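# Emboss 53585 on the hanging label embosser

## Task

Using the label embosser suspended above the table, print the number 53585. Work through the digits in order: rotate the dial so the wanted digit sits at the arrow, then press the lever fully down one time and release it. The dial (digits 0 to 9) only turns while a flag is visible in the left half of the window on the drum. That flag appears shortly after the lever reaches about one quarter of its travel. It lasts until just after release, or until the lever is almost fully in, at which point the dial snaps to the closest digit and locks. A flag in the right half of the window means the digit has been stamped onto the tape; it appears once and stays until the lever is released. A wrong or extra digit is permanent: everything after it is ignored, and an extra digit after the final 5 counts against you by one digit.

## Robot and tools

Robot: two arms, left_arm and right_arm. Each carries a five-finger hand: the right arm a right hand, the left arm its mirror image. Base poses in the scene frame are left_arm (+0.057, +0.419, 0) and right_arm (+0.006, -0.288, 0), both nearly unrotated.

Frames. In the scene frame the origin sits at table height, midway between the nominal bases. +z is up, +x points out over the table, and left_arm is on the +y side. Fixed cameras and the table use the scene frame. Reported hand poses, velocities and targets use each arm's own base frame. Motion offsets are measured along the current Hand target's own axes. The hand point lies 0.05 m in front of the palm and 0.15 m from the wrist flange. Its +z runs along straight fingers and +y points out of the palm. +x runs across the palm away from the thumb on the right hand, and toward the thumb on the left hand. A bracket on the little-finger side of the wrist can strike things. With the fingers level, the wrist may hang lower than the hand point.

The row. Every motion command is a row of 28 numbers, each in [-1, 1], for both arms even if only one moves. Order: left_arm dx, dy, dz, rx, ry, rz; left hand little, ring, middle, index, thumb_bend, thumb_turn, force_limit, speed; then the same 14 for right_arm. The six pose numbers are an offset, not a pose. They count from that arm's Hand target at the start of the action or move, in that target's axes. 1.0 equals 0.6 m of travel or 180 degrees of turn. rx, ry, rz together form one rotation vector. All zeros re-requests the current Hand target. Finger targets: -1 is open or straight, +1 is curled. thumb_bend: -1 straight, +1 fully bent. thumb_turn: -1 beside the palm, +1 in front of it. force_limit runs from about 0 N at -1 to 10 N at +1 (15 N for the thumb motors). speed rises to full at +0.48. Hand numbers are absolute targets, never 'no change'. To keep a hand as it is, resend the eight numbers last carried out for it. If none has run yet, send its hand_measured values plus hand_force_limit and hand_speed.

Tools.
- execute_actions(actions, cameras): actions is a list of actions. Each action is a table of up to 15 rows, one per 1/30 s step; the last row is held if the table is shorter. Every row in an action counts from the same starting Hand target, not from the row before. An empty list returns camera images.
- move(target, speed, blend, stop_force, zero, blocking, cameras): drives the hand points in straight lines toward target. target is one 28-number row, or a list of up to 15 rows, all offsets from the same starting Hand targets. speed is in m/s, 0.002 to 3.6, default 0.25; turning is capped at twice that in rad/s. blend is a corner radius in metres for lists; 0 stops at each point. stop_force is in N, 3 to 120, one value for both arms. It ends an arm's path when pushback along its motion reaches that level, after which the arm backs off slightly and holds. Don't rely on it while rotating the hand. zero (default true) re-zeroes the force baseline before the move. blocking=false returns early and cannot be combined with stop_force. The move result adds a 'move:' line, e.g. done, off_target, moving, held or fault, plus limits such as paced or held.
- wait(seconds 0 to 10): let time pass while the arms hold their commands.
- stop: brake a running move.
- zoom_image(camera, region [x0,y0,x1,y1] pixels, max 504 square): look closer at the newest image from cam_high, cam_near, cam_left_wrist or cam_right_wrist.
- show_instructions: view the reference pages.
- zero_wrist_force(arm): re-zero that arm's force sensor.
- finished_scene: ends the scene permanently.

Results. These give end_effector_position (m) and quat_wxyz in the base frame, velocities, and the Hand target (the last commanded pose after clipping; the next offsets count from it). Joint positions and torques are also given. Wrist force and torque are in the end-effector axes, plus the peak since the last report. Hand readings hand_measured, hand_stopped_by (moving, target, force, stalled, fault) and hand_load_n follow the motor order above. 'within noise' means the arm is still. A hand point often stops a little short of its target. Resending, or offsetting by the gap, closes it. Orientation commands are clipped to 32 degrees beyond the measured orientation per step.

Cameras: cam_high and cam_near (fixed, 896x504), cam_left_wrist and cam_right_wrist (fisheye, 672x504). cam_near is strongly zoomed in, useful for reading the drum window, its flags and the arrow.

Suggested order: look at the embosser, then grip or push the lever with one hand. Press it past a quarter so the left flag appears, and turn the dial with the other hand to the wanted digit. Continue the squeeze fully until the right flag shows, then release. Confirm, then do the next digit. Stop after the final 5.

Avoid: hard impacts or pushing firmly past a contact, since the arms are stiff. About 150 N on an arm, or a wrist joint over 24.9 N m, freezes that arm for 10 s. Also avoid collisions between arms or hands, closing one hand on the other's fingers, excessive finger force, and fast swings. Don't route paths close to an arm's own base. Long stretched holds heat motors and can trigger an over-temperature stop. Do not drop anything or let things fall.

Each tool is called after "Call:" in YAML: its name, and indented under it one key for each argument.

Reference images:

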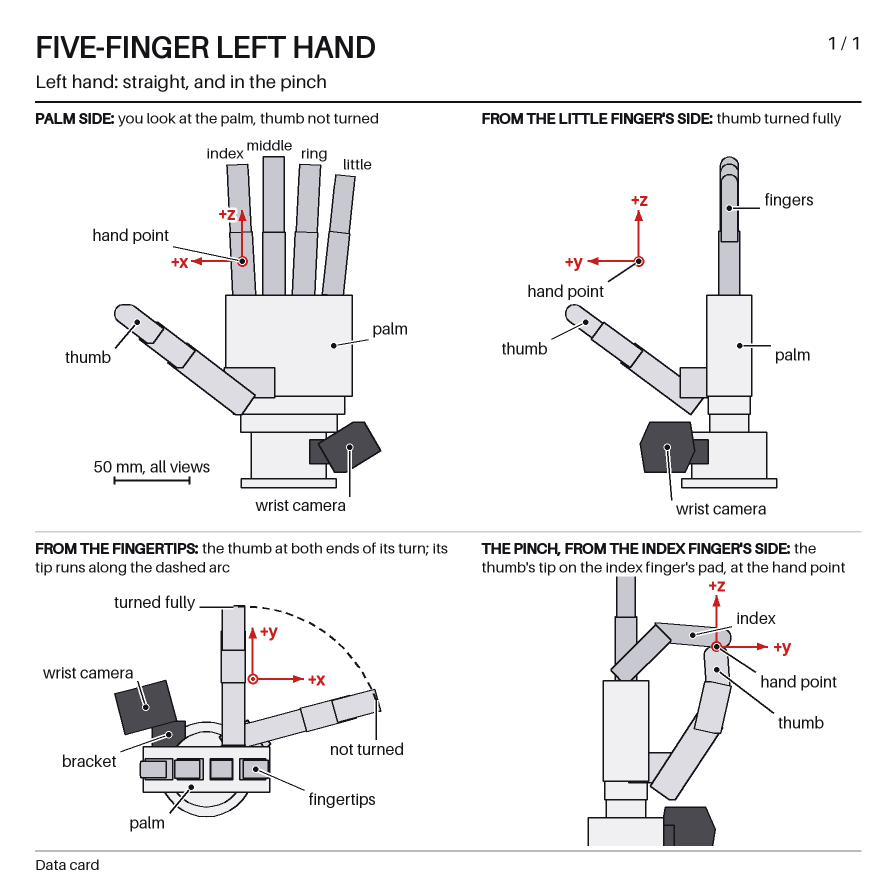

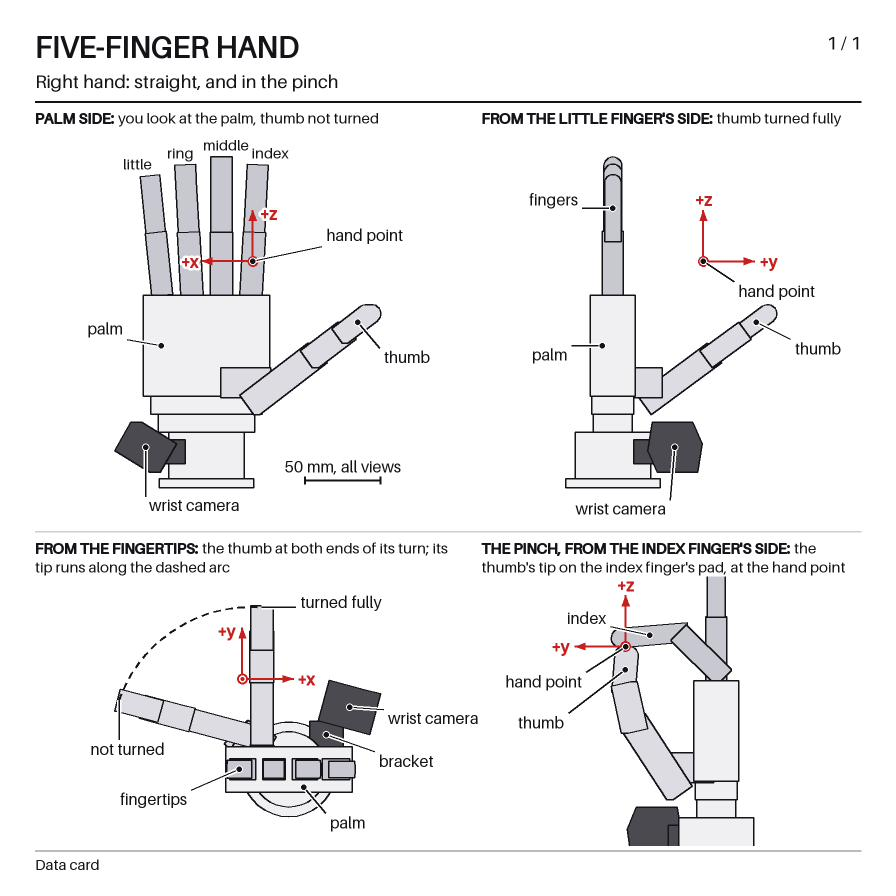

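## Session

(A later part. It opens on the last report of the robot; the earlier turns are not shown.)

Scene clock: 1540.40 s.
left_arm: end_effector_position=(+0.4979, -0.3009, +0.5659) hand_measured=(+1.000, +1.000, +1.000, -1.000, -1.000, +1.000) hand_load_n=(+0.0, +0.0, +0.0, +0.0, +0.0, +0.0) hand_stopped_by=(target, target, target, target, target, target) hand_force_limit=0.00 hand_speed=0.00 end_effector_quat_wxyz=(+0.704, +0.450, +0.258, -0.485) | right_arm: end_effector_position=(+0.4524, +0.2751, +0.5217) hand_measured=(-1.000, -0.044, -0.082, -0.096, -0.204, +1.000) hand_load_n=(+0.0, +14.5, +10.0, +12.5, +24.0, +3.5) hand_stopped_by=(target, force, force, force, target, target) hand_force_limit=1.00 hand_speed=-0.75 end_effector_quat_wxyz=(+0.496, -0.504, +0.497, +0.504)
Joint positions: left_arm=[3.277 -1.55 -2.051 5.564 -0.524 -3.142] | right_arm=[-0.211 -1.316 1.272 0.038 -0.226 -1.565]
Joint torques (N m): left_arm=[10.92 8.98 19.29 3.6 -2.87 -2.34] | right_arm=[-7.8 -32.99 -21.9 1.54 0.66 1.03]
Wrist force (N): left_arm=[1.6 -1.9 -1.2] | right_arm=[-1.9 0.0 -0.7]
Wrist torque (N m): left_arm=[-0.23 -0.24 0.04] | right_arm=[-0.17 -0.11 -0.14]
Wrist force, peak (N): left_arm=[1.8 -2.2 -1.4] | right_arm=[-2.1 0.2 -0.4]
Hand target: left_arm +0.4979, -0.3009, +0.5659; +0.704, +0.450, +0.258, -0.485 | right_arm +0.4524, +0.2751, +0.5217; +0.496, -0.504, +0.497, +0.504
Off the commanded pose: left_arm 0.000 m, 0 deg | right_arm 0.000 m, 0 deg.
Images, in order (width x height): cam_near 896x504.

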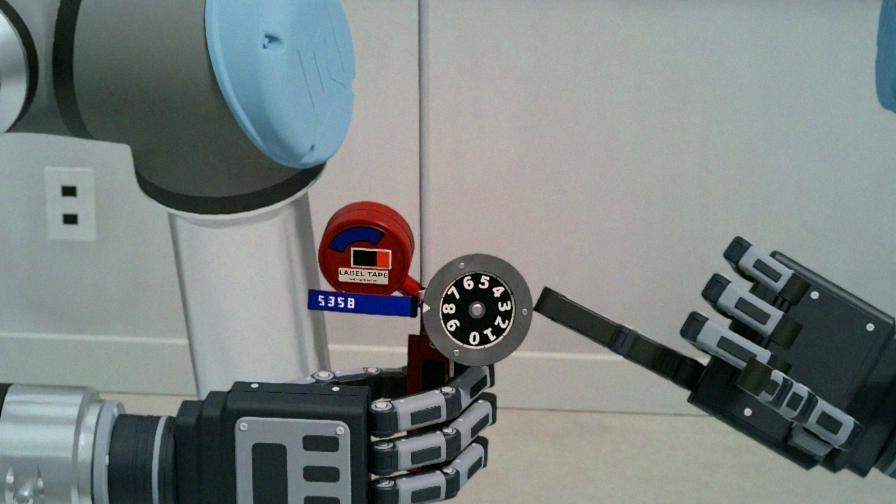

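Call:
execute_actions:
  actions:
    - [[0,0,0,0,0,0,1,1,1,-1,-1,1,0,0, 0,0,0,0,0,0,-1,-0.24,-0.24,-0.24,-0.2,1,0.6,-0.6]]
    - [[0,0,0,0,0,0,1,1,1,-1,-1,1,0,0, 0,0,0,0,0,0,-1,-0.24,-0.24,-0.24,-0.2,1,0.6,-0.6]]
    - [[0,0,0,0,0,0,1,1,1,-1,-1,1,0,0, 0,0,0,0,0,0,-1,-0.24,-0.24,-0.24,-0.2,1,0.6,-0.6]]
    - [[0,0,0,0,0,0,1,1,1,-1,-1,1,0,0, 0,0,0,0,0,0,-1,-0.12,-0.12,-0.12,-0.2,1,-0.4,-0.92]]
    - [[0,0,0,0,0,0,1,1,1,-1,-1,1,0,0, 0,0,0,0,0,0,-1,-0.12,-0.12,-0.12,-0.2,1,-0.4,-0.92]]
    - [[0,0,0,0,0,0,1,1,1,-1,-1,1,0,0, 0,0,0,0,0,0,-1,-0.1,-0.1,-0.1,-0.2,1,0.2,-0.92]]
    - [[0,0,0,0,0,0,1,1,1,-1,-1,1,0,0, 0,0,0,0,0,0,-1,-0.08,-0.08,-0.08,-0.2,1,0.3,-0.92]]
    - [[0,0,0,0,0,0,1,1,1,-1,-1,1,0,0, 0,0,0,0,0,0,-1,-0.06,-0.06,-0.06,-0.2,1,0.6,-0.92]]
  cameras: ["cam_near"]

Call:
zoom_image:
  camera: "cam_near"
  region: [330, 190, 600, 400]

Scene clock: 1554.40 s.
left_arm: end_effector_position=(+0.4979, -0.3009, +0.5659) hand_measured=(+1.000, +1.000, +1.000, -1.000, -1.000, +1.000) hand_load_n=(+0.0, +0.0, +0.0, +0.0, +0.0, +0.5) hand_stopped_by=(target, target, target, target, target, target) hand_force_limit=0.00 hand_speed=0.00 end_effector_quat_wxyz=(+0.704, +0.450, +0.258, -0.485) | right_arm: end_effector_position=(+0.4524, +0.2751, +0.5217) hand_measured=(-1.000, -0.126, -0.150, -0.150, -0.202, +1.000) hand_load_n=(+0.0, +10.0, +4.5, +6.5, +12.5, +3.0) hand_stopped_by=(target, force, force, force, target, target) hand_force_limit=0.60 hand_speed=-0.92 end_effector_quat_wxyz=(+0.496, -0.504, +0.497, +0.504)
Joint positions: left_arm=[3.277 -1.55 -2.051 5.564 -0.524 -3.142] | right_arm=[-0.211 -1.316 1.272 0.038 -0.226 -1.565]
Joint torques (N m): left_arm=[2.73 10.97 22.84 2.55 -0.43 -2.06] | right_arm=[-7.21 -34.21 -22 1.57 0.67 1.02]
Wrist force (N): left_arm=[1.5 -2.0 -1.2] | right_arm=[-1.2 0.1 -0.4]
Wrist torque (N m): left_arm=[-0.25 -0.20 0.03] | right_arm=[-0.17 -0.12 -0.12]
Wrist force, peak (N): left_arm=[1.8 -2.2 -1.1] | right_arm=[-2.1 0.0 -0.5]
Hand target: left_arm +0.4979, -0.3009, +0.5659; +0.704, +0.450, +0.258, -0.485 | right_arm +0.4524, +0.2751, +0.5217; +0.496, -0.504, +0.497, +0.504
Off the commanded pose: left_arm 0.000 m, 0 deg | right_arm 0.000 m, 0 deg.
Images, in order (width x height): cam_near 896x504.

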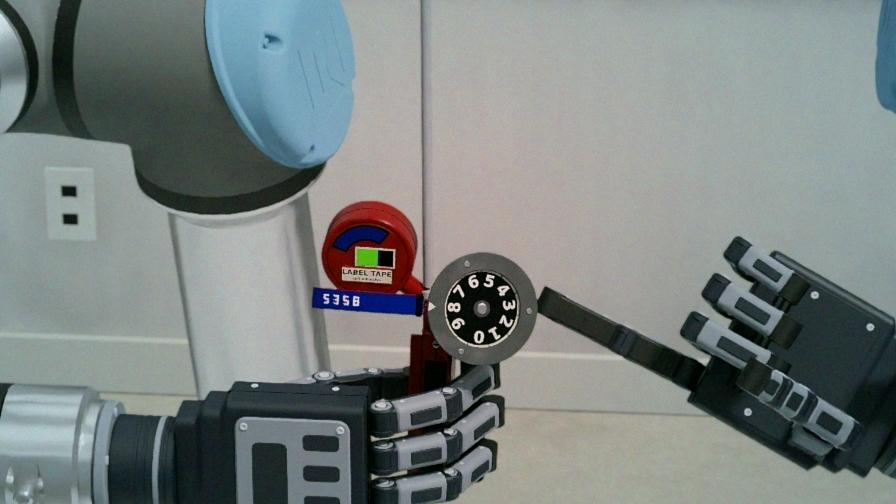

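Scaled by 1.867.

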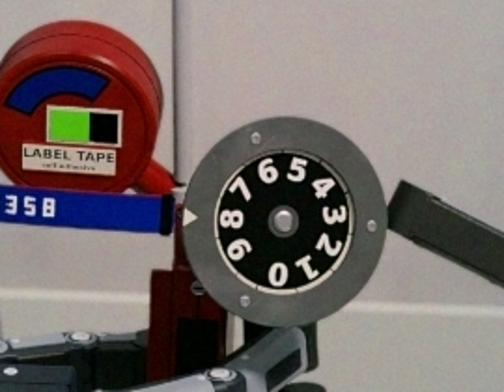

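Call:
move:
  target:
    - [0.00718,0,-0.00357,0,0,0,1,1,1,-1,-1,1,0,0, 0,0,0,0,0,0,-1,-0.06,-0.06,-0.06,-0.2,1,0.6,-0.92]
    - [0.0116,0,0.00908,0,0,0,1,1,1,-1,-1,1,0,0, 0,0,0,0,0,0,-1,-0.06,-0.06,-0.06,-0.2,1,0.6,-0.92]
    - [0.00558,0,0.01333,0,0,0,1,1,1,-1,-1,1,0,0, 0,0,0,0,0,0,-1,-0.06,-0.06,-0.06,-0.2,1,0.6,-0.92]
    - [0,0,0.01867,0,0,0,1,1,1,-1,-1,1,0,0, 0,0,0,0,0,0,-1,-0.06,-0.06,-0.06,-0.2,1,0.6,-0.92]
    - [-0.0046,0,0.02537,0,0,0,1,1,1,-1,-1,1,0,0, 0,0,0,0,0,0,-1,-0.06,-0.06,-0.06,-0.2,1,0.6,-0.92]
    - [-0.00722,0,0.03283,0,0,0,1,1,1,-1,-1,1,0,0, 0,0,0,0,0,0,-1,-0.06,-0.06,-0.06,-0.2,1,0.6,-0.92]
    - [-0.00702,0,0.0385,0,0,0,1,1,1,-1,-1,1,0,0, 0,0,0,0,0,0,-1,-0.06,-0.06,-0.06,-0.2,1,0.6,-0.92]
  speed: [0.05,0.03,0.025,0.025,0.025,0.025,0.025]
  stop_force: 18
  blend: [0.001,0.0005,0.001,0.001,0.001,0.001,0]
  cameras: ["cam_near"]

Call:
zoom_image:
  camera: "cam_near"
  region: [330, 190, 600, 400]

Scene clock: 1577.87 s.
left_arm: end_effector_position=(+0.4945, -0.3194, +0.5800) hand_measured=(+1.000, +1.000, +1.000, -1.000, -1.000, +1.000) hand_load_n=(+0.0, -0.5, +0.0, -2.5, +0.0, +0.0) hand_stopped_by=(target, target, target, target, target, target) hand_force_limit=0.00 hand_speed=0.00 end_effector_quat_wxyz=(+0.704, +0.450, +0.258, -0.485) | right_arm: end_effector_position=(+0.4524, +0.2751, +0.5217) hand_measured=(-1.000, -0.126, -0.150, -0.150, -0.204, +1.000) hand_load_n=(+0.0, +12.0, +3.0, +2.5, +16.5, +0.5) hand_stopped_by=(target, force, force, force, target, target) hand_force_limit=0.60 hand_speed=-0.92 end_effector_quat_wxyz=(+0.496, -0.504, +0.497, +0.504)
Joint positions: left_arm=[3.236 -1.522 -2.02 5.437 -0.51 -3.064] | right_arm=[-0.211 -1.316 1.272 0.038 -0.226 -1.565]
Joint torques (N m): left_arm=[-13.62 28.69 26.72 0.33 1.37 2.38] | right_arm=[-6.68 -34.47 -22.3 1.7 0.84 1]
Wrist force (N): left_arm=[-2.7 0.7 -2.6] | right_arm=[1.5 1.0 -3.8]
Wrist torque (N m): left_arm=[-0.24 -0.42 -0.28] | right_arm=[-0.11 -0.21 -0.10]
Wrist force, peak (N): left_arm=[0.8 -1.4 -4.5] | right_arm=[-2.7 1.2 -3.7]
Hand target: left_arm +0.4945, -0.3194, +0.5800; +0.704, +0.450, +0.258, -0.485 | right_arm +0.4524, +0.2751, +0.5217; +0.496, -0.504, +0.497, +0.504
Off the commanded pose: left_arm 0.000 m, 0 deg | right_arm 0.000 m, 0 deg.
move: done
Images, in order (width x height): cam_near 896x504.

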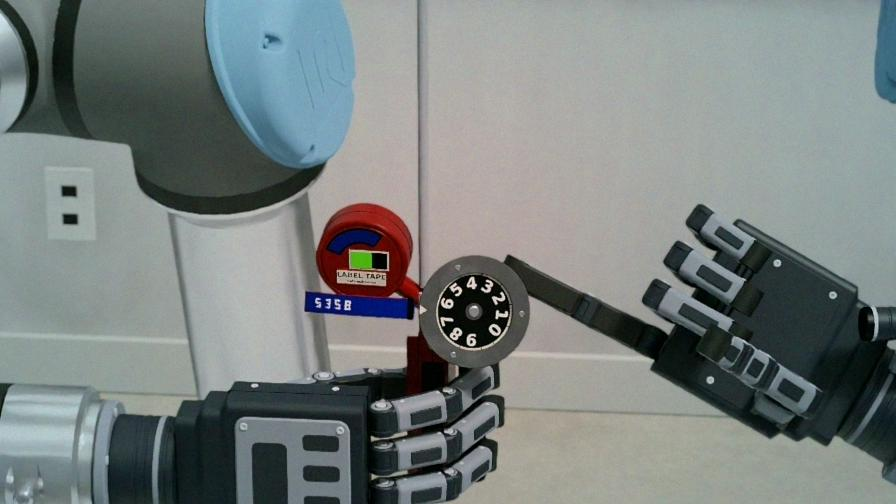

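Scaled by 1.867.

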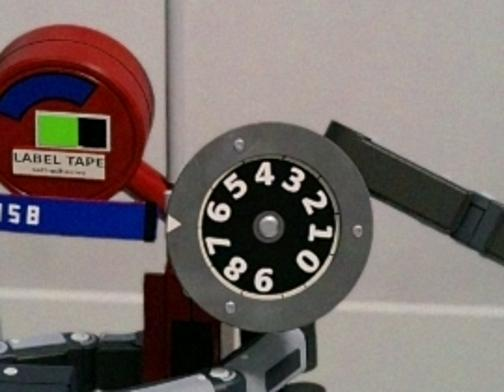

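Call:
execute_actions:
  actions: []
  cameras: ["cam_near"]

Call:
zoom_image:
  camera: "cam_near"
  region: [330, 190, 600, 400]

Scene clock: 1605.57 s.
left_arm: end_effector_position=(+0.4945, -0.3194, +0.5800) hand_measured=(+1.000, +1.000, +1.000, -1.000, -1.000, +1.000) hand_load_n=(+0.0, +0.0, +0.0, -3.0, +0.0, +0.5) hand_stopped_by=(target, target, target, target, target, target) hand_force_limit=0.00 hand_speed=0.00 end_effector_quat_wxyz=(+0.704, +0.450, +0.258, -0.485) | right_arm: end_effector_position=(+0.4524, +0.2751, +0.5217) hand_measured=(-1.000, -0.126, -0.150, -0.150, -0.204, +1.000) hand_load_n=(+0.0, +12.0, +3.5, +3.0, +16.0, +0.5) hand_stopped_by=(target, force, force, force, target, target) hand_force_limit=0.60 hand_speed=-0.92 end_effector_quat_wxyz=(+0.496, -0.504, +0.497, +0.504)
Joint positions: left_arm=[3.236 -1.522 -2.02 5.437 -0.51 -3.064] | right_arm=[-0.211 -1.316 1.272 0.038 -0.226 -1.565]
Joint velocities: within noise
Joint torques (N m): left_arm=[-12.44 28.57 27.18 0.33 1.48 2.2] | right_arm=[-7.12 -34.04 -22.58 1.62 0.84 1]
Wrist force (N): left_arm=[-3.0 0.8 -2.4] | right_arm=[1.0 1.2 -3.8]
Wrist torque (N m): left_arm=[-0.25 -0.44 -0.27] | right_arm=[-0.09 -0.20 -0.10]
Wrist force, peak (N): left_arm=[-3.2 0.9 -2.6] | right_arm=[2.4 0.6 -4.0]
Hand target: left_arm +0.4945, -0.3194, +0.5800; +0.704, +0.450, +0.258, -0.485 | right_arm +0.4524, +0.2751, +0.5217; +0.496, -0.504, +0.497, +0.504
Off the commanded pose: left_arm 0.000 m, 0 deg | right_arm 0.000 m, 0 deg.
Images, in order (width x height): cam_near 896x504.

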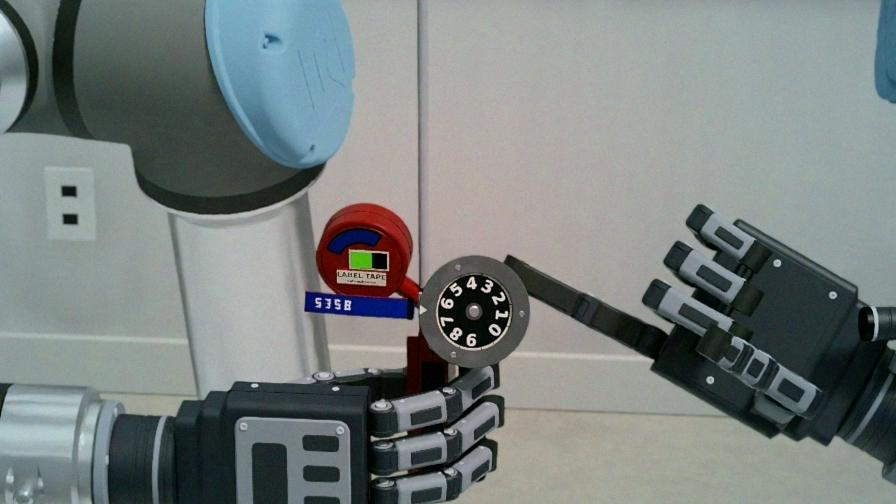

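Scaled by 1.867.

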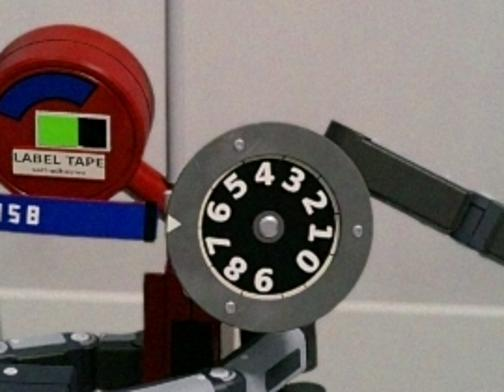

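Call:
move:
  target:
    - [-0.010627,0,-0.000407,0,0,0,1,1,1,-1,-1,1,0,0,0,0,0,0,0,0,-1,-0.06,-0.06,-0.06,-0.2,1,0.6,-0.92]
    - [-0.002873,0,-0.022975,0,0,0,1,1,1,-1,-1,1,0,0,0,0,0,0,0,0,-1,-0.06,-0.06,-0.06,-0.2,1,0.6,-0.92]
    - [0.019298,0,-0.03924,0,0,0,1,1,1,-1,-1,1,0,0,0,0,0,0,0,0,-1,-0.06,-0.06,-0.06,-0.2,1,0.6,-0.92]
  speed: 0.05
  blend: [0.003,0.004,0]
  cameras: ["cam_near"]

Call:
zoom_image:
  camera: "cam_near"
  region: [330, 190, 600, 400]

Scene clock: 1614.50 s.
left_arm: end_effector_position=(+0.5008, -0.3039, +0.5599) hand_measured=(+1.000, +1.000, +1.000, -1.000, -1.000, +1.000) hand_load_n=(+0.0, +0.0, +0.0, +0.0, +0.0, +0.5) hand_stopped_by=(target, target, target, target, target, target) hand_force_limit=0.00 hand_speed=0.00 end_effector_quat_wxyz=(+0.704, +0.450, +0.258, -0.485) | right_arm: end_effector_position=(+0.4524, +0.2751, +0.5217) hand_measured=(-1.000, -0.126, -0.150, -0.150, -0.204, +1.000) hand_load_n=(+0.0, +9.5, +4.0, +6.5, +13.0, +3.0) hand_stopped_by=(target, force, force, force, target, target) hand_force_limit=0.60 hand_speed=-0.92 end_effector_quat_wxyz=(+0.496, -0.504, +0.497, +0.504)
Joint positions: left_arm=[3.269 -1.563 -2.052 5.566 -0.521 -3.128] | right_arm=[-0.211 -1.316 1.272 0.038 -0.226 -1.565]
Joint torques (N m): left_arm=[11.09 9.26 12.14 3.71 -2.94 -2.57] | right_arm=[-7.31 -33.93 -22.32 1.76 0.78 0.89]
Wrist force (N): left_arm=[1.6 -2.0 -1.3] | right_arm=[-1.6 0.0 -0.6]
Wrist torque (N m): left_arm=[-0.24 -0.23 0.04] | right_arm=[-0.16 -0.07 -0.14]
Wrist force, peak (N): left_arm=[-3.1 1.1 -2.5] | right_arm=[2.6 0.8 -3.9]
Hand target: left_arm +0.5008, -0.3038, +0.5598; +0.704, +0.450, +0.258, -0.485 | right_arm +0.4524, +0.2751, +0.5217; +0.496, -0.504, +0.497, +0.504
Off the commanded pose: left_arm 0.000 m, 0 deg | right_arm 0.000 m, 0 deg.
move: done
Images, in order (width x height): cam_near 896x504.

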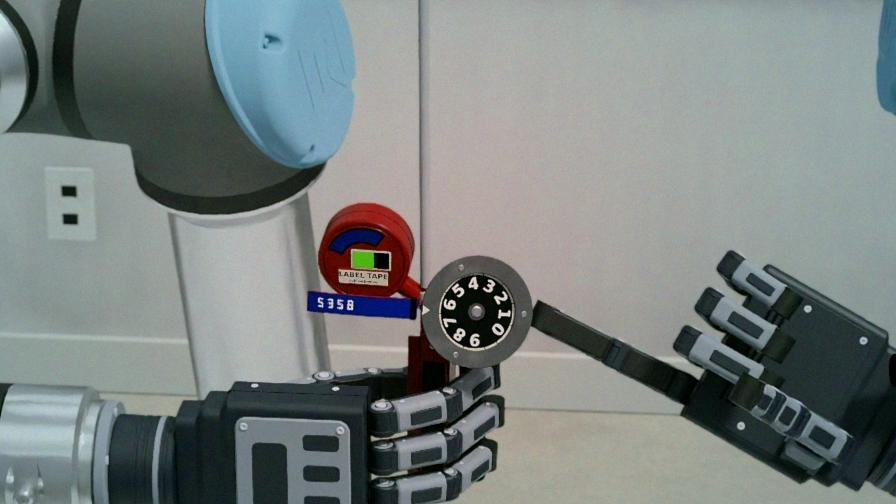

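Scaled by 1.867.

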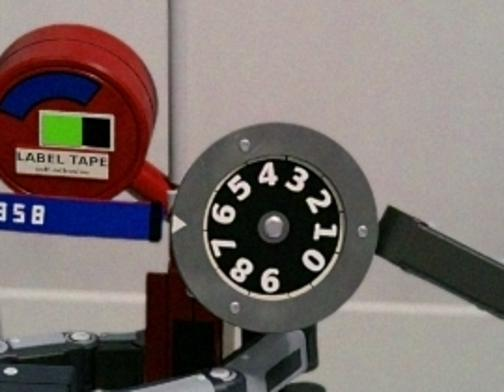

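Call:
move:
  target:
    - [0.004047,0,0.012675,0,0,0,1,1,1,-1,-1,1,0,0,0,0,0,0,0,0,-1,-0.06,-0.06,-0.06,-0.2,1,0.6,-0.92]
    - [-0.003615,0,0.016907,0,0,0,1,1,1,-1,-1,1,0,0,0,0,0,0,0,0,-1,-0.06,-0.06,-0.06,-0.2,1,0.6,-0.92]
    - [-0.009348,0,0.022142,0,0,0,1,1,1,-1,-1,1,0,0,0,0,0,0,0,0,-1,-0.06,-0.06,-0.06,-0.2,1,0.6,-0.92]
    - [-0.013516,0,0.028588,0,0,0,1,1,1,-1,-1,1,0,0,0,0,0,0,0,0,-1,-0.06,-0.06,-0.06,-0.2,1,0.6,-0.92]
    - [-0.015756,0,0.03604,0,0,0,1,1,1,-1,-1,1,0,0,0,0,0,0,0,0,-1,-0.06,-0.06,-0.06,-0.2,1,0.6,-0.92]
  speed: [0.05,0.025,0.025,0.025,0.025]
  blend: [0.001,0.001,0.001,0.001,0]
  stop_force: 18
  cameras: ["cam_near"]

Call:
zoom_image:
  camera: "cam_near"
  region: [330, 190, 600, 400]

Scene clock: 1627.60 s.
left_arm: end_effector_position=(+0.4955, -0.3187, +0.5774) hand_measured=(+1.000, +1.000, +1.000, -1.000, -1.000, +1.000) hand_load_n=(+0.0, +0.0, +0.0, -2.0, -0.5, +0.0) hand_stopped_by=(target, target, target, target, target, target) hand_force_limit=0.00 hand_speed=0.00 end_effector_quat_wxyz=(+0.704, +0.450, +0.258, -0.485) | right_arm: end_effector_position=(+0.4524, +0.2751, +0.5217) hand_measured=(-1.000, -0.126, -0.150, -0.150, -0.204, +1.000) hand_load_n=(+0.0, +11.5, +3.5, +3.0, +16.0, +1.5) hand_stopped_by=(target, force, force, force, target, target) hand_force_limit=0.60 hand_speed=-0.92 end_effector_quat_wxyz=(+0.496, -0.504, +0.497, +0.504)
Joint positions: left_arm=[3.237 -1.527 -2.023 5.448 -0.51 -3.066] | right_arm=[-0.211 -1.316 1.272 0.038 -0.226 -1.565]
Joint torques (N m): left_arm=[-12.6 29.2 26.77 0.21 1.18 2.36] | right_arm=[-7.42 -33.4 -22.27 1.79 0.87 1.09]
Wrist force (N): left_arm=[-1.5 -0.5 -3.2] | right_arm=[0.3 0.3 -3.4]
Wrist torque (N m): left_arm=[-0.21 -0.37 -0.22] | right_arm=[-0.15 -0.22 -0.11]
Wrist force, peak (N): left_arm=[0.8 -1.1 -4.8] | right_arm=[-1.8 1.4 -4.5]
Hand target: left_arm +0.4955, -0.3187, +0.5774; +0.704, +0.450, +0.258, -0.485 | right_arm +0.4524, +0.2751, +0.5217; +0.496, -0.504, +0.497, +0.504
Off the commanded pose: left_arm 0.000 m, 0 deg | right_arm 0.000 m, 0 deg.
move: done
Images, in order (width x height): cam_near 896x504.

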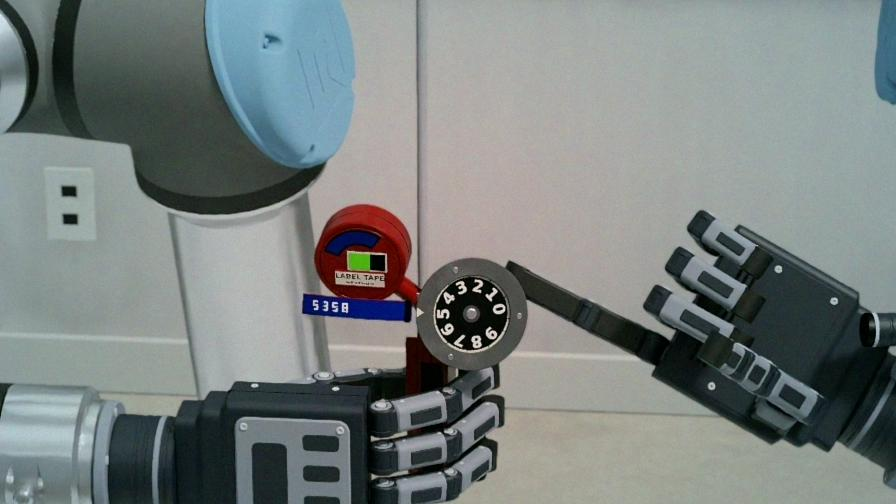

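Scaled by 1.867.

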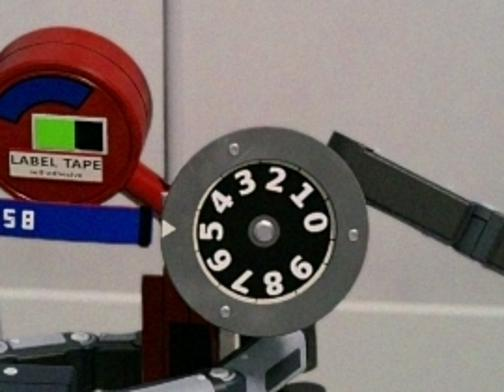

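Call:
move:
  target: [-0.01479,0,-0.00262,0,0,0,1,1,1,-1,-1,1,0,0,0,0,0,0,0,0,-1,-0.06,-0.06,-0.06,-0.2,1,0.6,-0.92]
  speed: 0.04
  cameras: ["cam_near"]

Call:
zoom_image:
  camera: "cam_near"
  region: [330, 190, 600, 400]

Scene clock: 1634.77 s.
left_arm: end_effector_position=(+0.4921, -0.3134, +0.5837) hand_measured=(+1.000, +1.000, +1.000, -1.000, -1.000, +1.000) hand_load_n=(+0.0, +0.0, +0.0, +0.0, +0.0, +0.0) hand_stopped_by=(target, target, target, target, target, target) hand_force_limit=0.00 hand_speed=0.00 end_effector_quat_wxyz=(+0.704, +0.450, +0.258, -0.485) | right_arm: end_effector_position=(+0.4524, +0.2751, +0.5217) hand_measured=(-1.000, -0.126, -0.150, -0.150, -0.204, +1.000) hand_load_n=(+0.0, +9.5, +4.0, +6.5, +13.0, +3.0) hand_stopped_by=(target, force, force, force, target, target) hand_force_limit=0.60 hand_speed=-0.92 end_effector_quat_wxyz=(+0.496, -0.504, +0.497, +0.504)
Joint positions: left_arm=[3.25 -1.513 -2.024 5.457 -0.514 -3.091] | right_arm=[-0.211 -1.316 1.272 0.038 -0.226 -1.565]
Joint torques (N m): left_arm=[10.1 28.66 12.59 3.57 -2.95 -2.35] | right_arm=[-7.81 -32.39 -22.45 1.75 1.01 0.94]
Wrist force (N): left_arm=[1.8 -1.9 -1.0] | right_arm=[-1.7 -0.1 -0.5]
Wrist torque (N m): left_arm=[-0.25 -0.26 0.06] | right_arm=[-0.19 -0.10 -0.14]
Wrist force, peak (N): left_arm=[-0.9 -0.6 -3.6] | right_arm=[1.1 0.5 -3.6]
Hand target: left_arm +0.4921, -0.3133, +0.5838; +0.704, +0.450, +0.258, -0.485 | right_arm +0.4524, +0.2751, +0.5217; +0.496, -0.504, +0.497, +0.504
Off the commanded pose: left_arm 0.000 m, 0 deg | right_arm 0.000 m, 0 deg.
move: done
Images, in order (width x height): cam_near 896x504.

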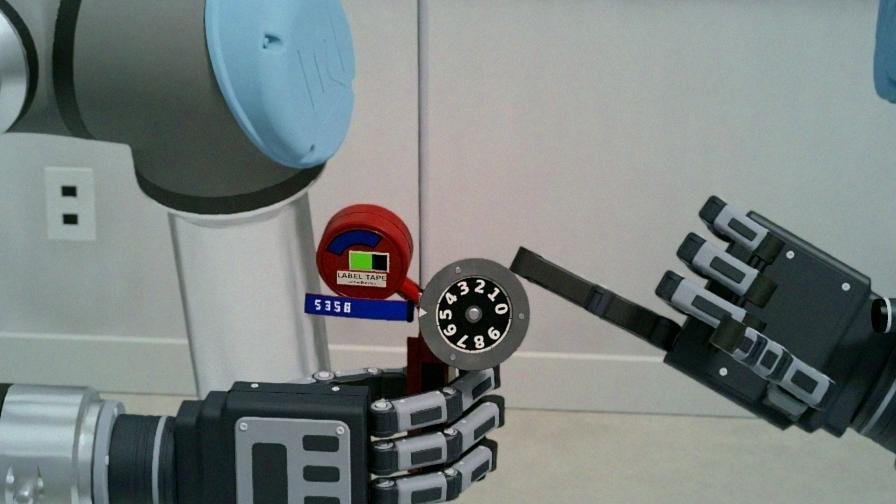

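Scaled by 1.867.

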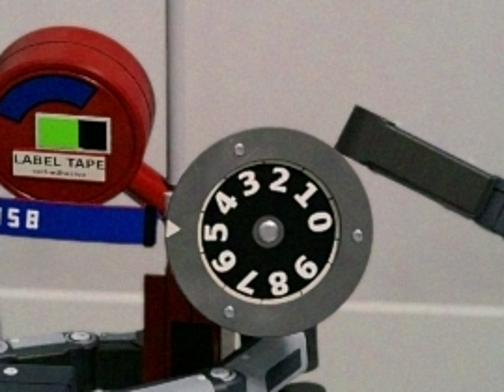

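Call:
execute_actions:
  actions:
    - [[0,0,0,0,0,0,1,1,1,-1,-1,1,0,0,0,0,0,0,0,0,-1,0.10,0.10,0.10,-0.2,1,1.0,-0.85]]
    - [[0,0,0,0,0,0,1,1,1,-1,-1,1,0,0,0,0,0,0,0,0,-1,0.13,0.13,0.13,-0.2,1,1.0,-0.85]]
    - [[0,0,0,0,0,0,1,1,1,-1,-1,1,0,0,0,0,0,0,0,0,-1,0.16,0.16,0.16,-0.2,1,1.0,-0.85]]
    - [[0,0,0,0,0,0,1,1,1,-1,-1,1,0,0,0,0,0,0,0,0,-1,0.19,0.19,0.19,-0.2,1,1.0,-0.8]]
    - [[0,0,0,0,0,0,1,1,1,-1,-1,1,0,0,0,0,0,0,0,0,-1,0.22,0.22,0.22,-0.2,1,1.0,-0.75]]
    - [[0,0,0,0,0,0,1,1,1,-1,-1,1,0,0,0,0,0,0,0,0,-1,0.25,0.25,0.25,-0.2,1,1.0,-0.75]]
  cameras: ["cam_near"]

Call:
zoom_image:
  camera: "cam_near"
  region: [290, 190, 560, 400]

Scene clock: 1648.83 s.
left_arm: end_effector_position=(+0.4921, -0.3133, +0.5838) hand_measured=(+1.000, +1.000, +1.000, -1.000, -1.000, +1.000) hand_load_n=(+0.0, +0.0, +0.0, +0.0, +0.0, +0.0) hand_stopped_by=(target, target, target, target, target, target) hand_force_limit=0.00 hand_speed=0.00 end_effector_quat_wxyz=(+0.704, +0.450, +0.258, -0.485) | right_arm: end_effector_position=(+0.4524, +0.2751, +0.5217) hand_measured=(-1.000, -0.050, -0.076, -0.084, -0.206, +1.000) hand_load_n=(+0.0, +11.0, +13.5, +17.0, +29.0, +1.5) hand_stopped_by=(target, force, force, force, target, target) hand_force_limit=1.00 hand_speed=-0.75 end_effector_quat_wxyz=(+0.496, -0.504, +0.497, +0.504)
Joint positions: left_arm=[3.25 -1.513 -2.024 5.457 -0.515 -3.092] | right_arm=[-0.211 -1.316 1.272 0.038 -0.226 -1.565]
Joint torques (N m): left_arm=[10.61 21.44 14.99 3.57 -3.12 -2.4] | right_arm=[-7.37 -34 -23.19 1.92 1.13 0.97]
Wrist force (N): left_arm=[1.5 -1.9 -1.2] | right_arm=[-1.9 0.1 -0.3]
Wrist torque (N m): left_arm=[-0.24 -0.23 0.05] | right_arm=[-0.18 -0.10 -0.14]
Wrist force, peak (N): left_arm=[1.8 -2.1 -1.5] | right_arm=[-2.1 0.3 -0.6]
Hand target: left_arm +0.4921, -0.3133, +0.5838; +0.704, +0.450, +0.258, -0.485 | right_arm +0.4524, +0.2751, +0.5217; +0.496, -0.504, +0.497, +0.504
Off the commanded pose: left_arm 0.000 m, 0 deg | right_arm 0.000 m, 0 deg.
Images, in order (width x height): cam_near 896x504.

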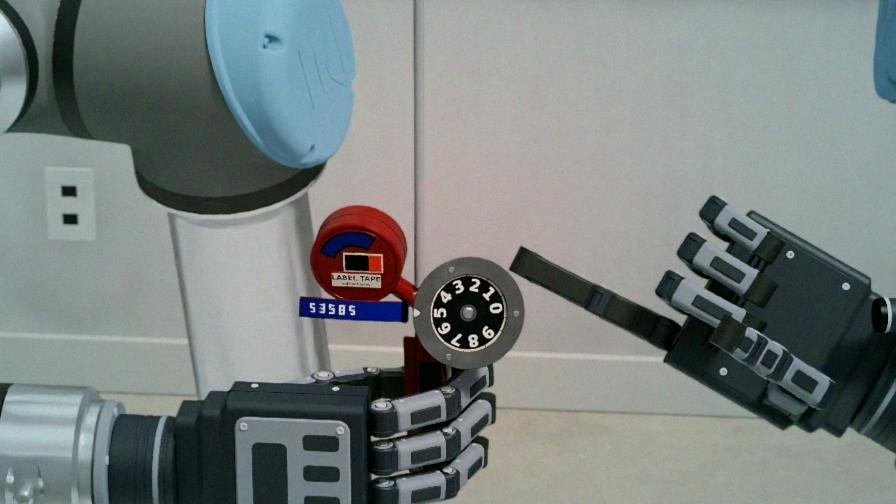

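Scaled by 1.867.

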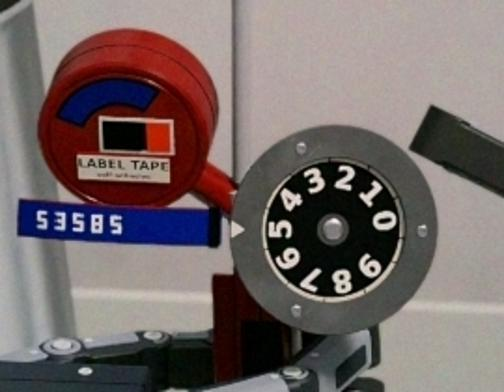

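Call:
execute_actions:
  actions:
    - [[0,0,0,0,0,0,1,1,1,-1,-1,1,0,0,0,0,0,0,0,0,-1,-0.24,-0.24,-0.24,-0.2,1,0.6,-0.8]]
    - [[0,0,0,0,0,0,1,1,1,-1,-1,1,0,0,0,0,0,0,0,0,-1,-0.24,-0.24,-0.24,-0.2,1,0.6,-0.8]]
    - [[0,0,0,0,0,0,1,1,1,-1,-1,1,0,0,0,0,0,0,0,0,-1,-0.24,-0.24,-0.24,-0.2,1,0.6,-0.6]]
    - [[0,0,0,0,0,0,1,1,1,-1,-1,1,0,0,0,0,0,0,0,0,-1,-0.4,-0.4,-0.4,-0.2,1,0.6,-0.6]]
    - [[0,0,0,0,0,0,1,1,1,-1,-1,1,0,0,0,0,0,0,0,0,-1,-0.4,-0.4,-0.4,-0.2,1,0.6,-0.6]]
  cameras: ["cam_near", "cam_right_wrist", "cam_high"]

Call:
zoom_image:
  camera: "cam_near"
  region: [290, 190, 560, 400]

Scene clock: 1663.77 s.
left_arm: end_effector_position=(+0.4921, -0.3133, +0.5838) hand_measured=(+1.000, +1.000, +1.000, -1.000, -1.000, +1.000) hand_load_n=(+0.0, -0.5, +0.0, +0.0, +0.0, +0.0) hand_stopped_by=(target, target, target, target, target, target) hand_force_limit=0.00 hand_speed=0.00 end_effector_quat_wxyz=(+0.704, +0.450, +0.258, -0.485) | right_arm: end_effector_position=(+0.4524, +0.2751, +0.5217) hand_measured=(-1.000, -0.400, -0.400, -0.400, -0.200, +1.000) hand_load_n=(+0.0, +0.0, +0.0, -0.5, +0.0, +0.0) hand_stopped_by=(target, target, target, target, target, target) hand_force_limit=0.60 hand_speed=-0.60 end_effector_quat_wxyz=(+0.496, -0.504, +0.497, +0.504)
Joint positions: left_arm=[3.25 -1.513 -2.024 5.457 -0.515 -3.092] | right_arm=[-0.211 -1.316 1.272 0.038 -0.226 -1.565]
Joint torques (N m): left_arm=[10.15 11.59 18.21 3.47 -2.75 -2.27] | right_arm=[-7.23 -32.95 -22.72 1.99 0.99 1.01]
Wrist force (N): left_arm=[1.7 -2.0 -1.1] | right_arm=[-0.9 -0.1 -0.6]
Wrist torque (N m): left_arm=[-0.26 -0.23 0.05] | right_arm=[-0.19 -0.10 -0.13]
Wrist force, peak (N): left_arm=[1.9 -2.2 -1.4] | right_arm=[-2.1 0.1 -0.5]
Hand target: left_arm +0.4921, -0.3133, +0.5838; +0.704, +0.450, +0.258, -0.485 | right_arm +0.4524, +0.2751, +0.5217; +0.496, -0.504, +0.497, +0.504
Off the commanded pose: left_arm 0.000 m, 0 deg | right_arm 0.000 m, 0 deg.
camera_calibration:
cam_right_wrist: T_world_to_cam=[[-0.963591, -0.0136524, -0.267032, 0.578924], [-0.216851, -0.544356, 0.810341, -0.176834], [-0.156424, 0.838743, 0.521576, -0.323042], [0, 0, 0, 1]] pos_world=[0.468967, 0.182592, 0.466378]
Images, in order (width x height): cam_high 896x504, cam_near 896x504, cam_right_wrist 672x504.

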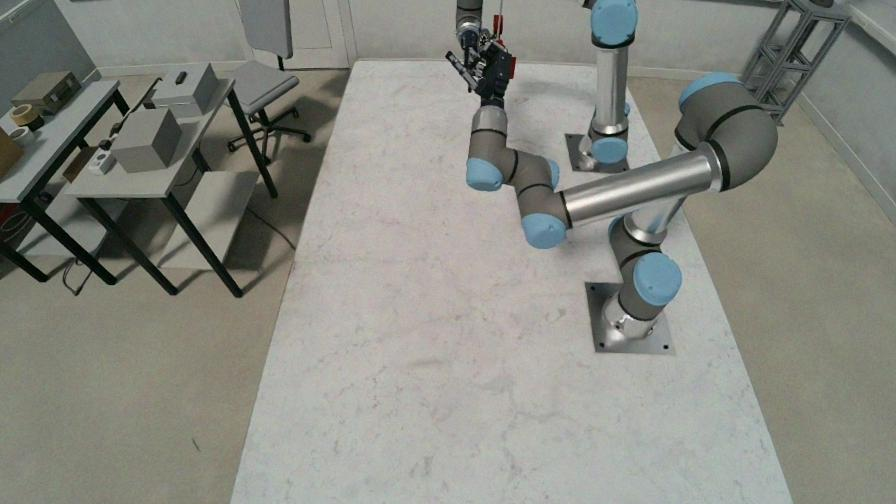

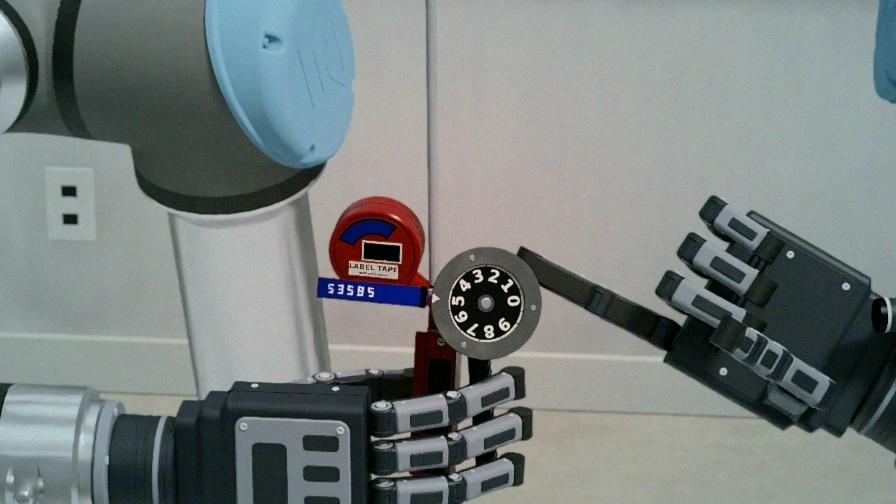

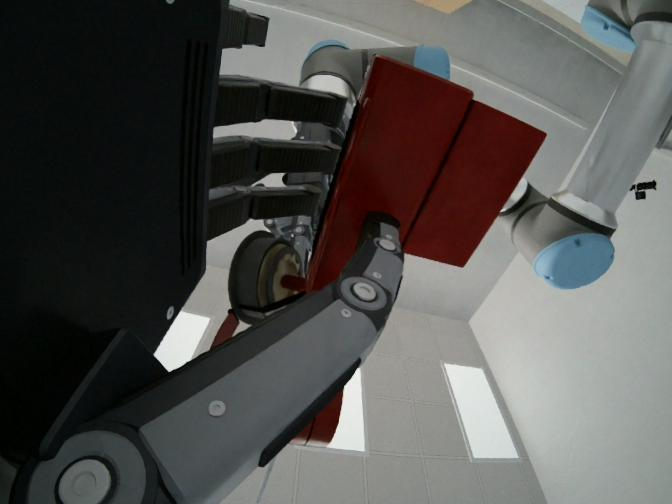

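Scaled by 1.867.

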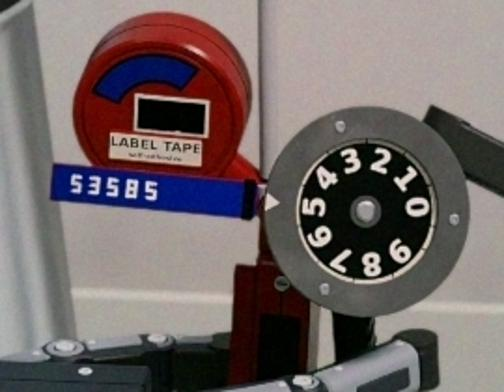

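Call:
move:
  target:
    - [-0.025,0,-0.022,0,0,0,1,1,1,-1,-1,1,0,0,0,0,0,0,0,0,-1,-0.4,-0.4,-0.4,-0.2,1,0.6,-0.6]
    - [-0.08,0,-0.16,0,0,0,1,1,1,-1,-1,1,0,0,0,0,0,0,0,0,-1,-0.4,-0.4,-0.4,-0.2,1,0.6,-0.6]
  speed: [0.03,0.1]
  blend: [0.005,0]

Call:
execute_actions:
  actions:
    - [[0,0,0,0,0,0,1,1,1,-1,-1,1,0,0,0,0,0,0,0,0,-1,-0.99,-0.99,-0.99,-0.3,1,0.6,-0.7]]
    - [[0,0,0,0,0,0,1,1,1,-1,-1,1,0,0,0,0,0,0,0,0,-1,-0.99,-0.99,-0.99,-0.4,1,0.6,-0.7]]
    - [[0,0,0,0,0,0,1,1,1,-1,-1,1,0,0,0,0,0,0,0,0,-1,-0.99,-0.99,-0.99,-0.98,1,0.6,-0.7]]
    - [[0,0,0,0,0,0,1,1,1,-1,-1,1,0,0,0,0,0,0,0,0,-1,-0.99,-0.99,-0.99,-0.98,1,0.6,-0.7]]
    - [[0,0,0,0,0,0,1,1,1,-1,-1,1,0,0,0,0,0,0,0,0,-1,-0.99,-0.99,-0.99,-0.98,1,0.6,-0.7]]
    - [[0,0,0,0,0,0,1,1,1,-1,-1,1,0,0,0,0,0,0,0,0,-1,-0.99,-0.99,-0.99,-0.98,1,0.6,-0.7]]
  cameras: ["cam_near", "cam_right_wrist"]

Scene clock: 1677.07 s.
left_arm: end_effector_position=(+0.4801, -0.2069, +0.5778) hand_measured=(+1.000, +1.000, +1.000, -1.000, -1.000, +1.000) hand_load_n=(+0.0, +0.0, +0.0, +0.0, +0.0, +0.5) hand_stopped_by=(target, target, target, target, target, target) hand_force_limit=0.00 hand_speed=0.00 end_effector_quat_wxyz=(+0.704, +0.450, +0.258, -0.485) | right_arm: end_effector_position=(+0.4524, +0.2751, +0.5217) hand_measured=(-1.000, -0.400, -0.400, -0.400, -0.200, +1.000) hand_load_n=(+0.0, +0.0, +0.0, +0.0, +0.0, -0.5) hand_stopped_by=(target, target, target, target, target, target) hand_force_limit=0.60 hand_speed=-0.60 end_effector_quat_wxyz=(+0.496, -0.504, +0.497, +0.504)
Joint positions: left_arm=[3.503 -1.544 -2.094 5.899 -0.643 -3.495] | right_arm=[-0.211 -1.316 1.272 0.038 -0.226 -1.565]
Joint torques (N m): left_arm=[10.76 8.59 16.05 2.8 -2.55 -2.39] | right_arm=[-6.87 -33.57 -23.91 2.08 1.14 0.99]
Wrist force (N): left_arm=[1.7 -1.9 -1.3] | right_arm=[-0.8 0.4 -0.6]
Wrist torque (N m): left_arm=[-0.23 -0.25 0.05] | right_arm=[-0.11 -0.11 -0.11]
Wrist force, peak (N): left_arm=[1.7 -2.3 -1.4] | right_arm=[-1.3 0.2 -0.6]
Hand target: left_arm +0.4801, -0.2068, +0.5778; +0.704, +0.450, +0.258, -0.485 | right_arm +0.4524, +0.2751, +0.5217; +0.496, -0.504, +0.497, +0.504
Off the commanded pose: left_arm 0.000 m, 0 deg | right_arm 0.000 m, 0 deg.
move: done

Scene clock: 1680.27 s.
left_arm: end_effector_position=(+0.4801, -0.2068, +0.5778) hand_measured=(+1.000, +1.000, +1.000, -1.000, -1.000, +1.000) hand_load_n=(+0.0, +0.0, +0.0, +0.0, +0.0, +0.0) hand_stopped_by=(target, target, target, target, target, target) hand_force_limit=0.00 hand_speed=0.00 end_effector_quat_wxyz=(+0.704, +0.450, +0.258, -0.485) | right_arm: end_effector_position=(+0.4524, +0.2751, +0.5217) hand_measured=(-1.000, -0.990, -0.990, -0.990, -0.980, +1.000) hand_load_n=(+0.0, +0.0, +0.0, +0.0, +0.0, +0.0) hand_stopped_by=(target, target, target, target, target, target) hand_force_limit=0.60 hand_speed=-0.70 end_effector_quat_wxyz=(+0.496, -0.504, +0.497, +0.504)
Joint positions: left_arm=[3.504 -1.545 -2.094 5.899 -0.643 -3.496] | right_arm=[-0.211 -1.316 1.272 0.038 -0.226 -1.565]
Joint torques (N m): left_arm=[10.23 7.92 25.45 2.78 -2.63 -2.47] | right_arm=[-8.04 -33.14 -24.35 1.97 1.12 0.94]
Wrist force (N): left_arm=[1.8 -1.9 -1.3] | right_arm=[-0.9 -0.1 -0.5]
Wrist torque (N m): left_arm=[-0.24 -0.27 0.05] | right_arm=[-0.20 -0.11 -0.12]
Wrist force, peak (N): left_arm=[1.7 -2.1 -1.4] | right_arm=[-1.1 -0.1 -0.8]
Hand target: left_arm +0.4801, -0.2068, +0.5778; +0.704, +0.450, +0.258, -0.485 | right_arm +0.4524, +0.2751, +0.5217; +0.496, -0.504, +0.497, +0.504
Off the commanded pose: left_arm 0.000 m, 0 deg | right_arm 0.000 m, 0 deg.
camera_calibration:
cam_right_wrist: T_world_to_cam=[[-0.963591, -0.0136524, -0.267032, 0.578924], [-0.216851, -0.544356, 0.810341, -0.176834], [-0.156424, 0.838743, 0.521576, -0.323042], [0, 0, 0, 1]] pos_world=[0.468967, 0.182592, 0.466378]
Images, in order (width x height): cam_near 896x504, cam_right_wrist 672x504.

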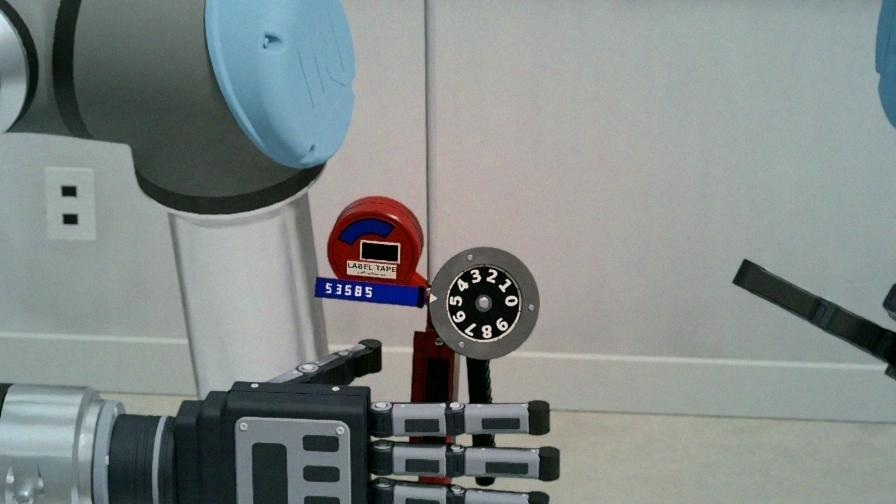

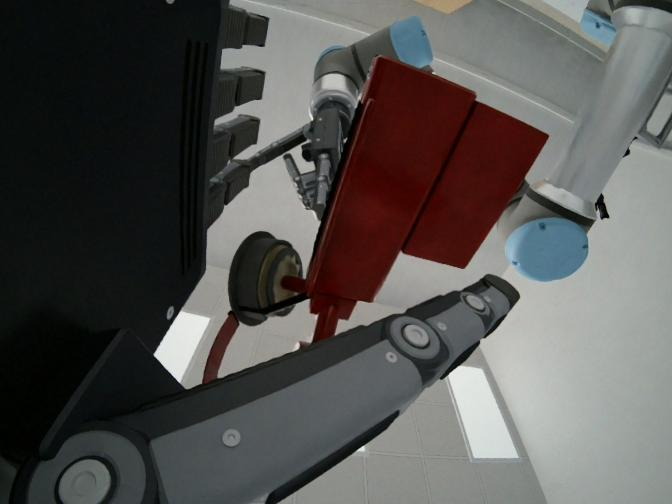

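Call:
move:
  target:
    - [0,0,0,0,0,0,1,1,1,-1,-1,1,0,0,0,0,-0.3,0,0,0,-1,-0.99,-0.99,-0.99,-0.98,1,0.6,-0.7]
  speed: 0.1
  stop_force: 15
  cameras: ["cam_near", "cam_right_wrist"]

Scene clock: 1689.97 s.
left_arm: end_effector_position=(+0.4801, -0.2068, +0.5778) hand_measured=(+1.000, +1.000, +1.000, -1.000, -1.000, +1.000) hand_load_n=(+0.0, +0.0, +0.0, +0.0, +0.0, +0.5) hand_stopped_by=(target, target, target, target, target, target) hand_force_limit=0.00 hand_speed=0.00 end_effector_quat_wxyz=(+0.704, +0.450, +0.258, -0.485) | right_arm: end_effector_position=(+0.4552, +0.0951, +0.5220) hand_measured=(-1.000, -0.990, -0.990, -0.990, -0.980, +1.000) hand_load_n=(+0.0, +0.0, +0.0, +0.0, +0.0, -0.5) hand_stopped_by=(target, target, target, target, target, target) hand_force_limit=0.60 hand_speed=-0.70 end_effector_quat_wxyz=(+0.496, -0.504, +0.497, +0.504)
Joint positions: left_arm=[3.504 -1.545 -2.094 5.899 -0.643 -3.496] | right_arm=[-0.537 -1.252 1.188 0.061 -0.553 -1.568]
Joint torques (N m): left_arm=[9.52 8.3 25.21 2.89 -2.62 -2.4] | right_arm=[-10.58 -19.11 -35.04 3.17 -2.3 -2]
Wrist force (N): left_arm=[1.6 -1.7 -1.3] | right_arm=[-1.0 0.1 -0.6]
Wrist torque (N m): left_arm=[-0.20 -0.25 0.03] | right_arm=[-0.15 -0.10 -0.02]
Wrist force, peak (N): left_arm=[1.9 -2.0 -1.5] | right_arm=[-1.1 0.0 -1.2]
Hand target: left_arm +0.4801, -0.2068, +0.5778; +0.704, +0.450, +0.258, -0.485 | right_arm +0.4552, +0.0951, +0.5220; +0.496, -0.504, +0.497, +0.504
Off the commanded pose: left_arm 0.000 m, 0 deg | right_arm 0.000 m, 0 deg.
move: done
camera_calibration:
cam_right_wrist: T_world_to_cam=[[-0.963591, -0.0136524, -0.267032, 0.579148], [-0.216851, -0.544356, 0.810341, -0.274476], [-0.156424, 0.838743, 0.521576, -0.171802], [0, 0, 0, 1]] pos_world=[0.471667, 0.00259225, 0.466678]
Images, in order (width x height): cam_near 896x504, cam_right_wrist 672x504.

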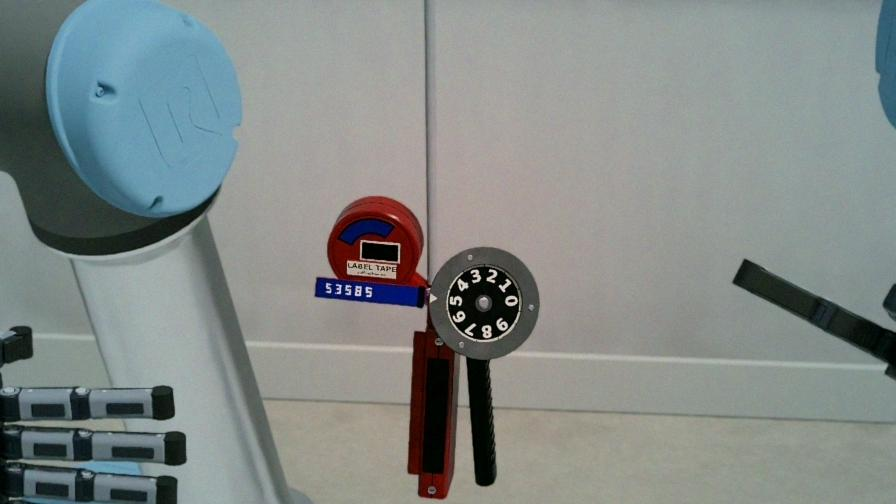

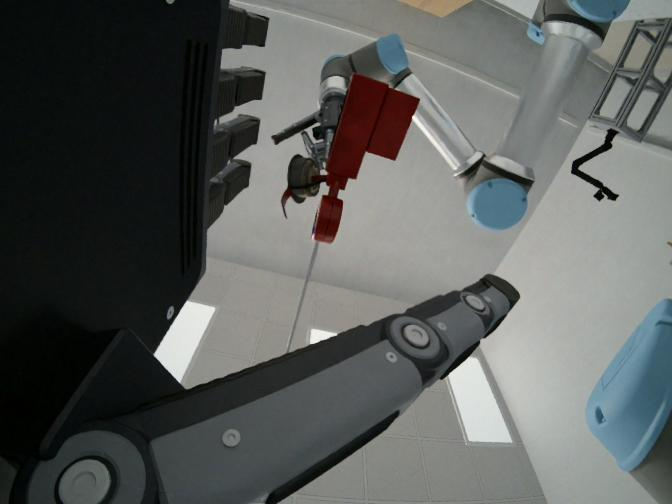

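Call:
finished_scene:

The scene is finished: the task was done.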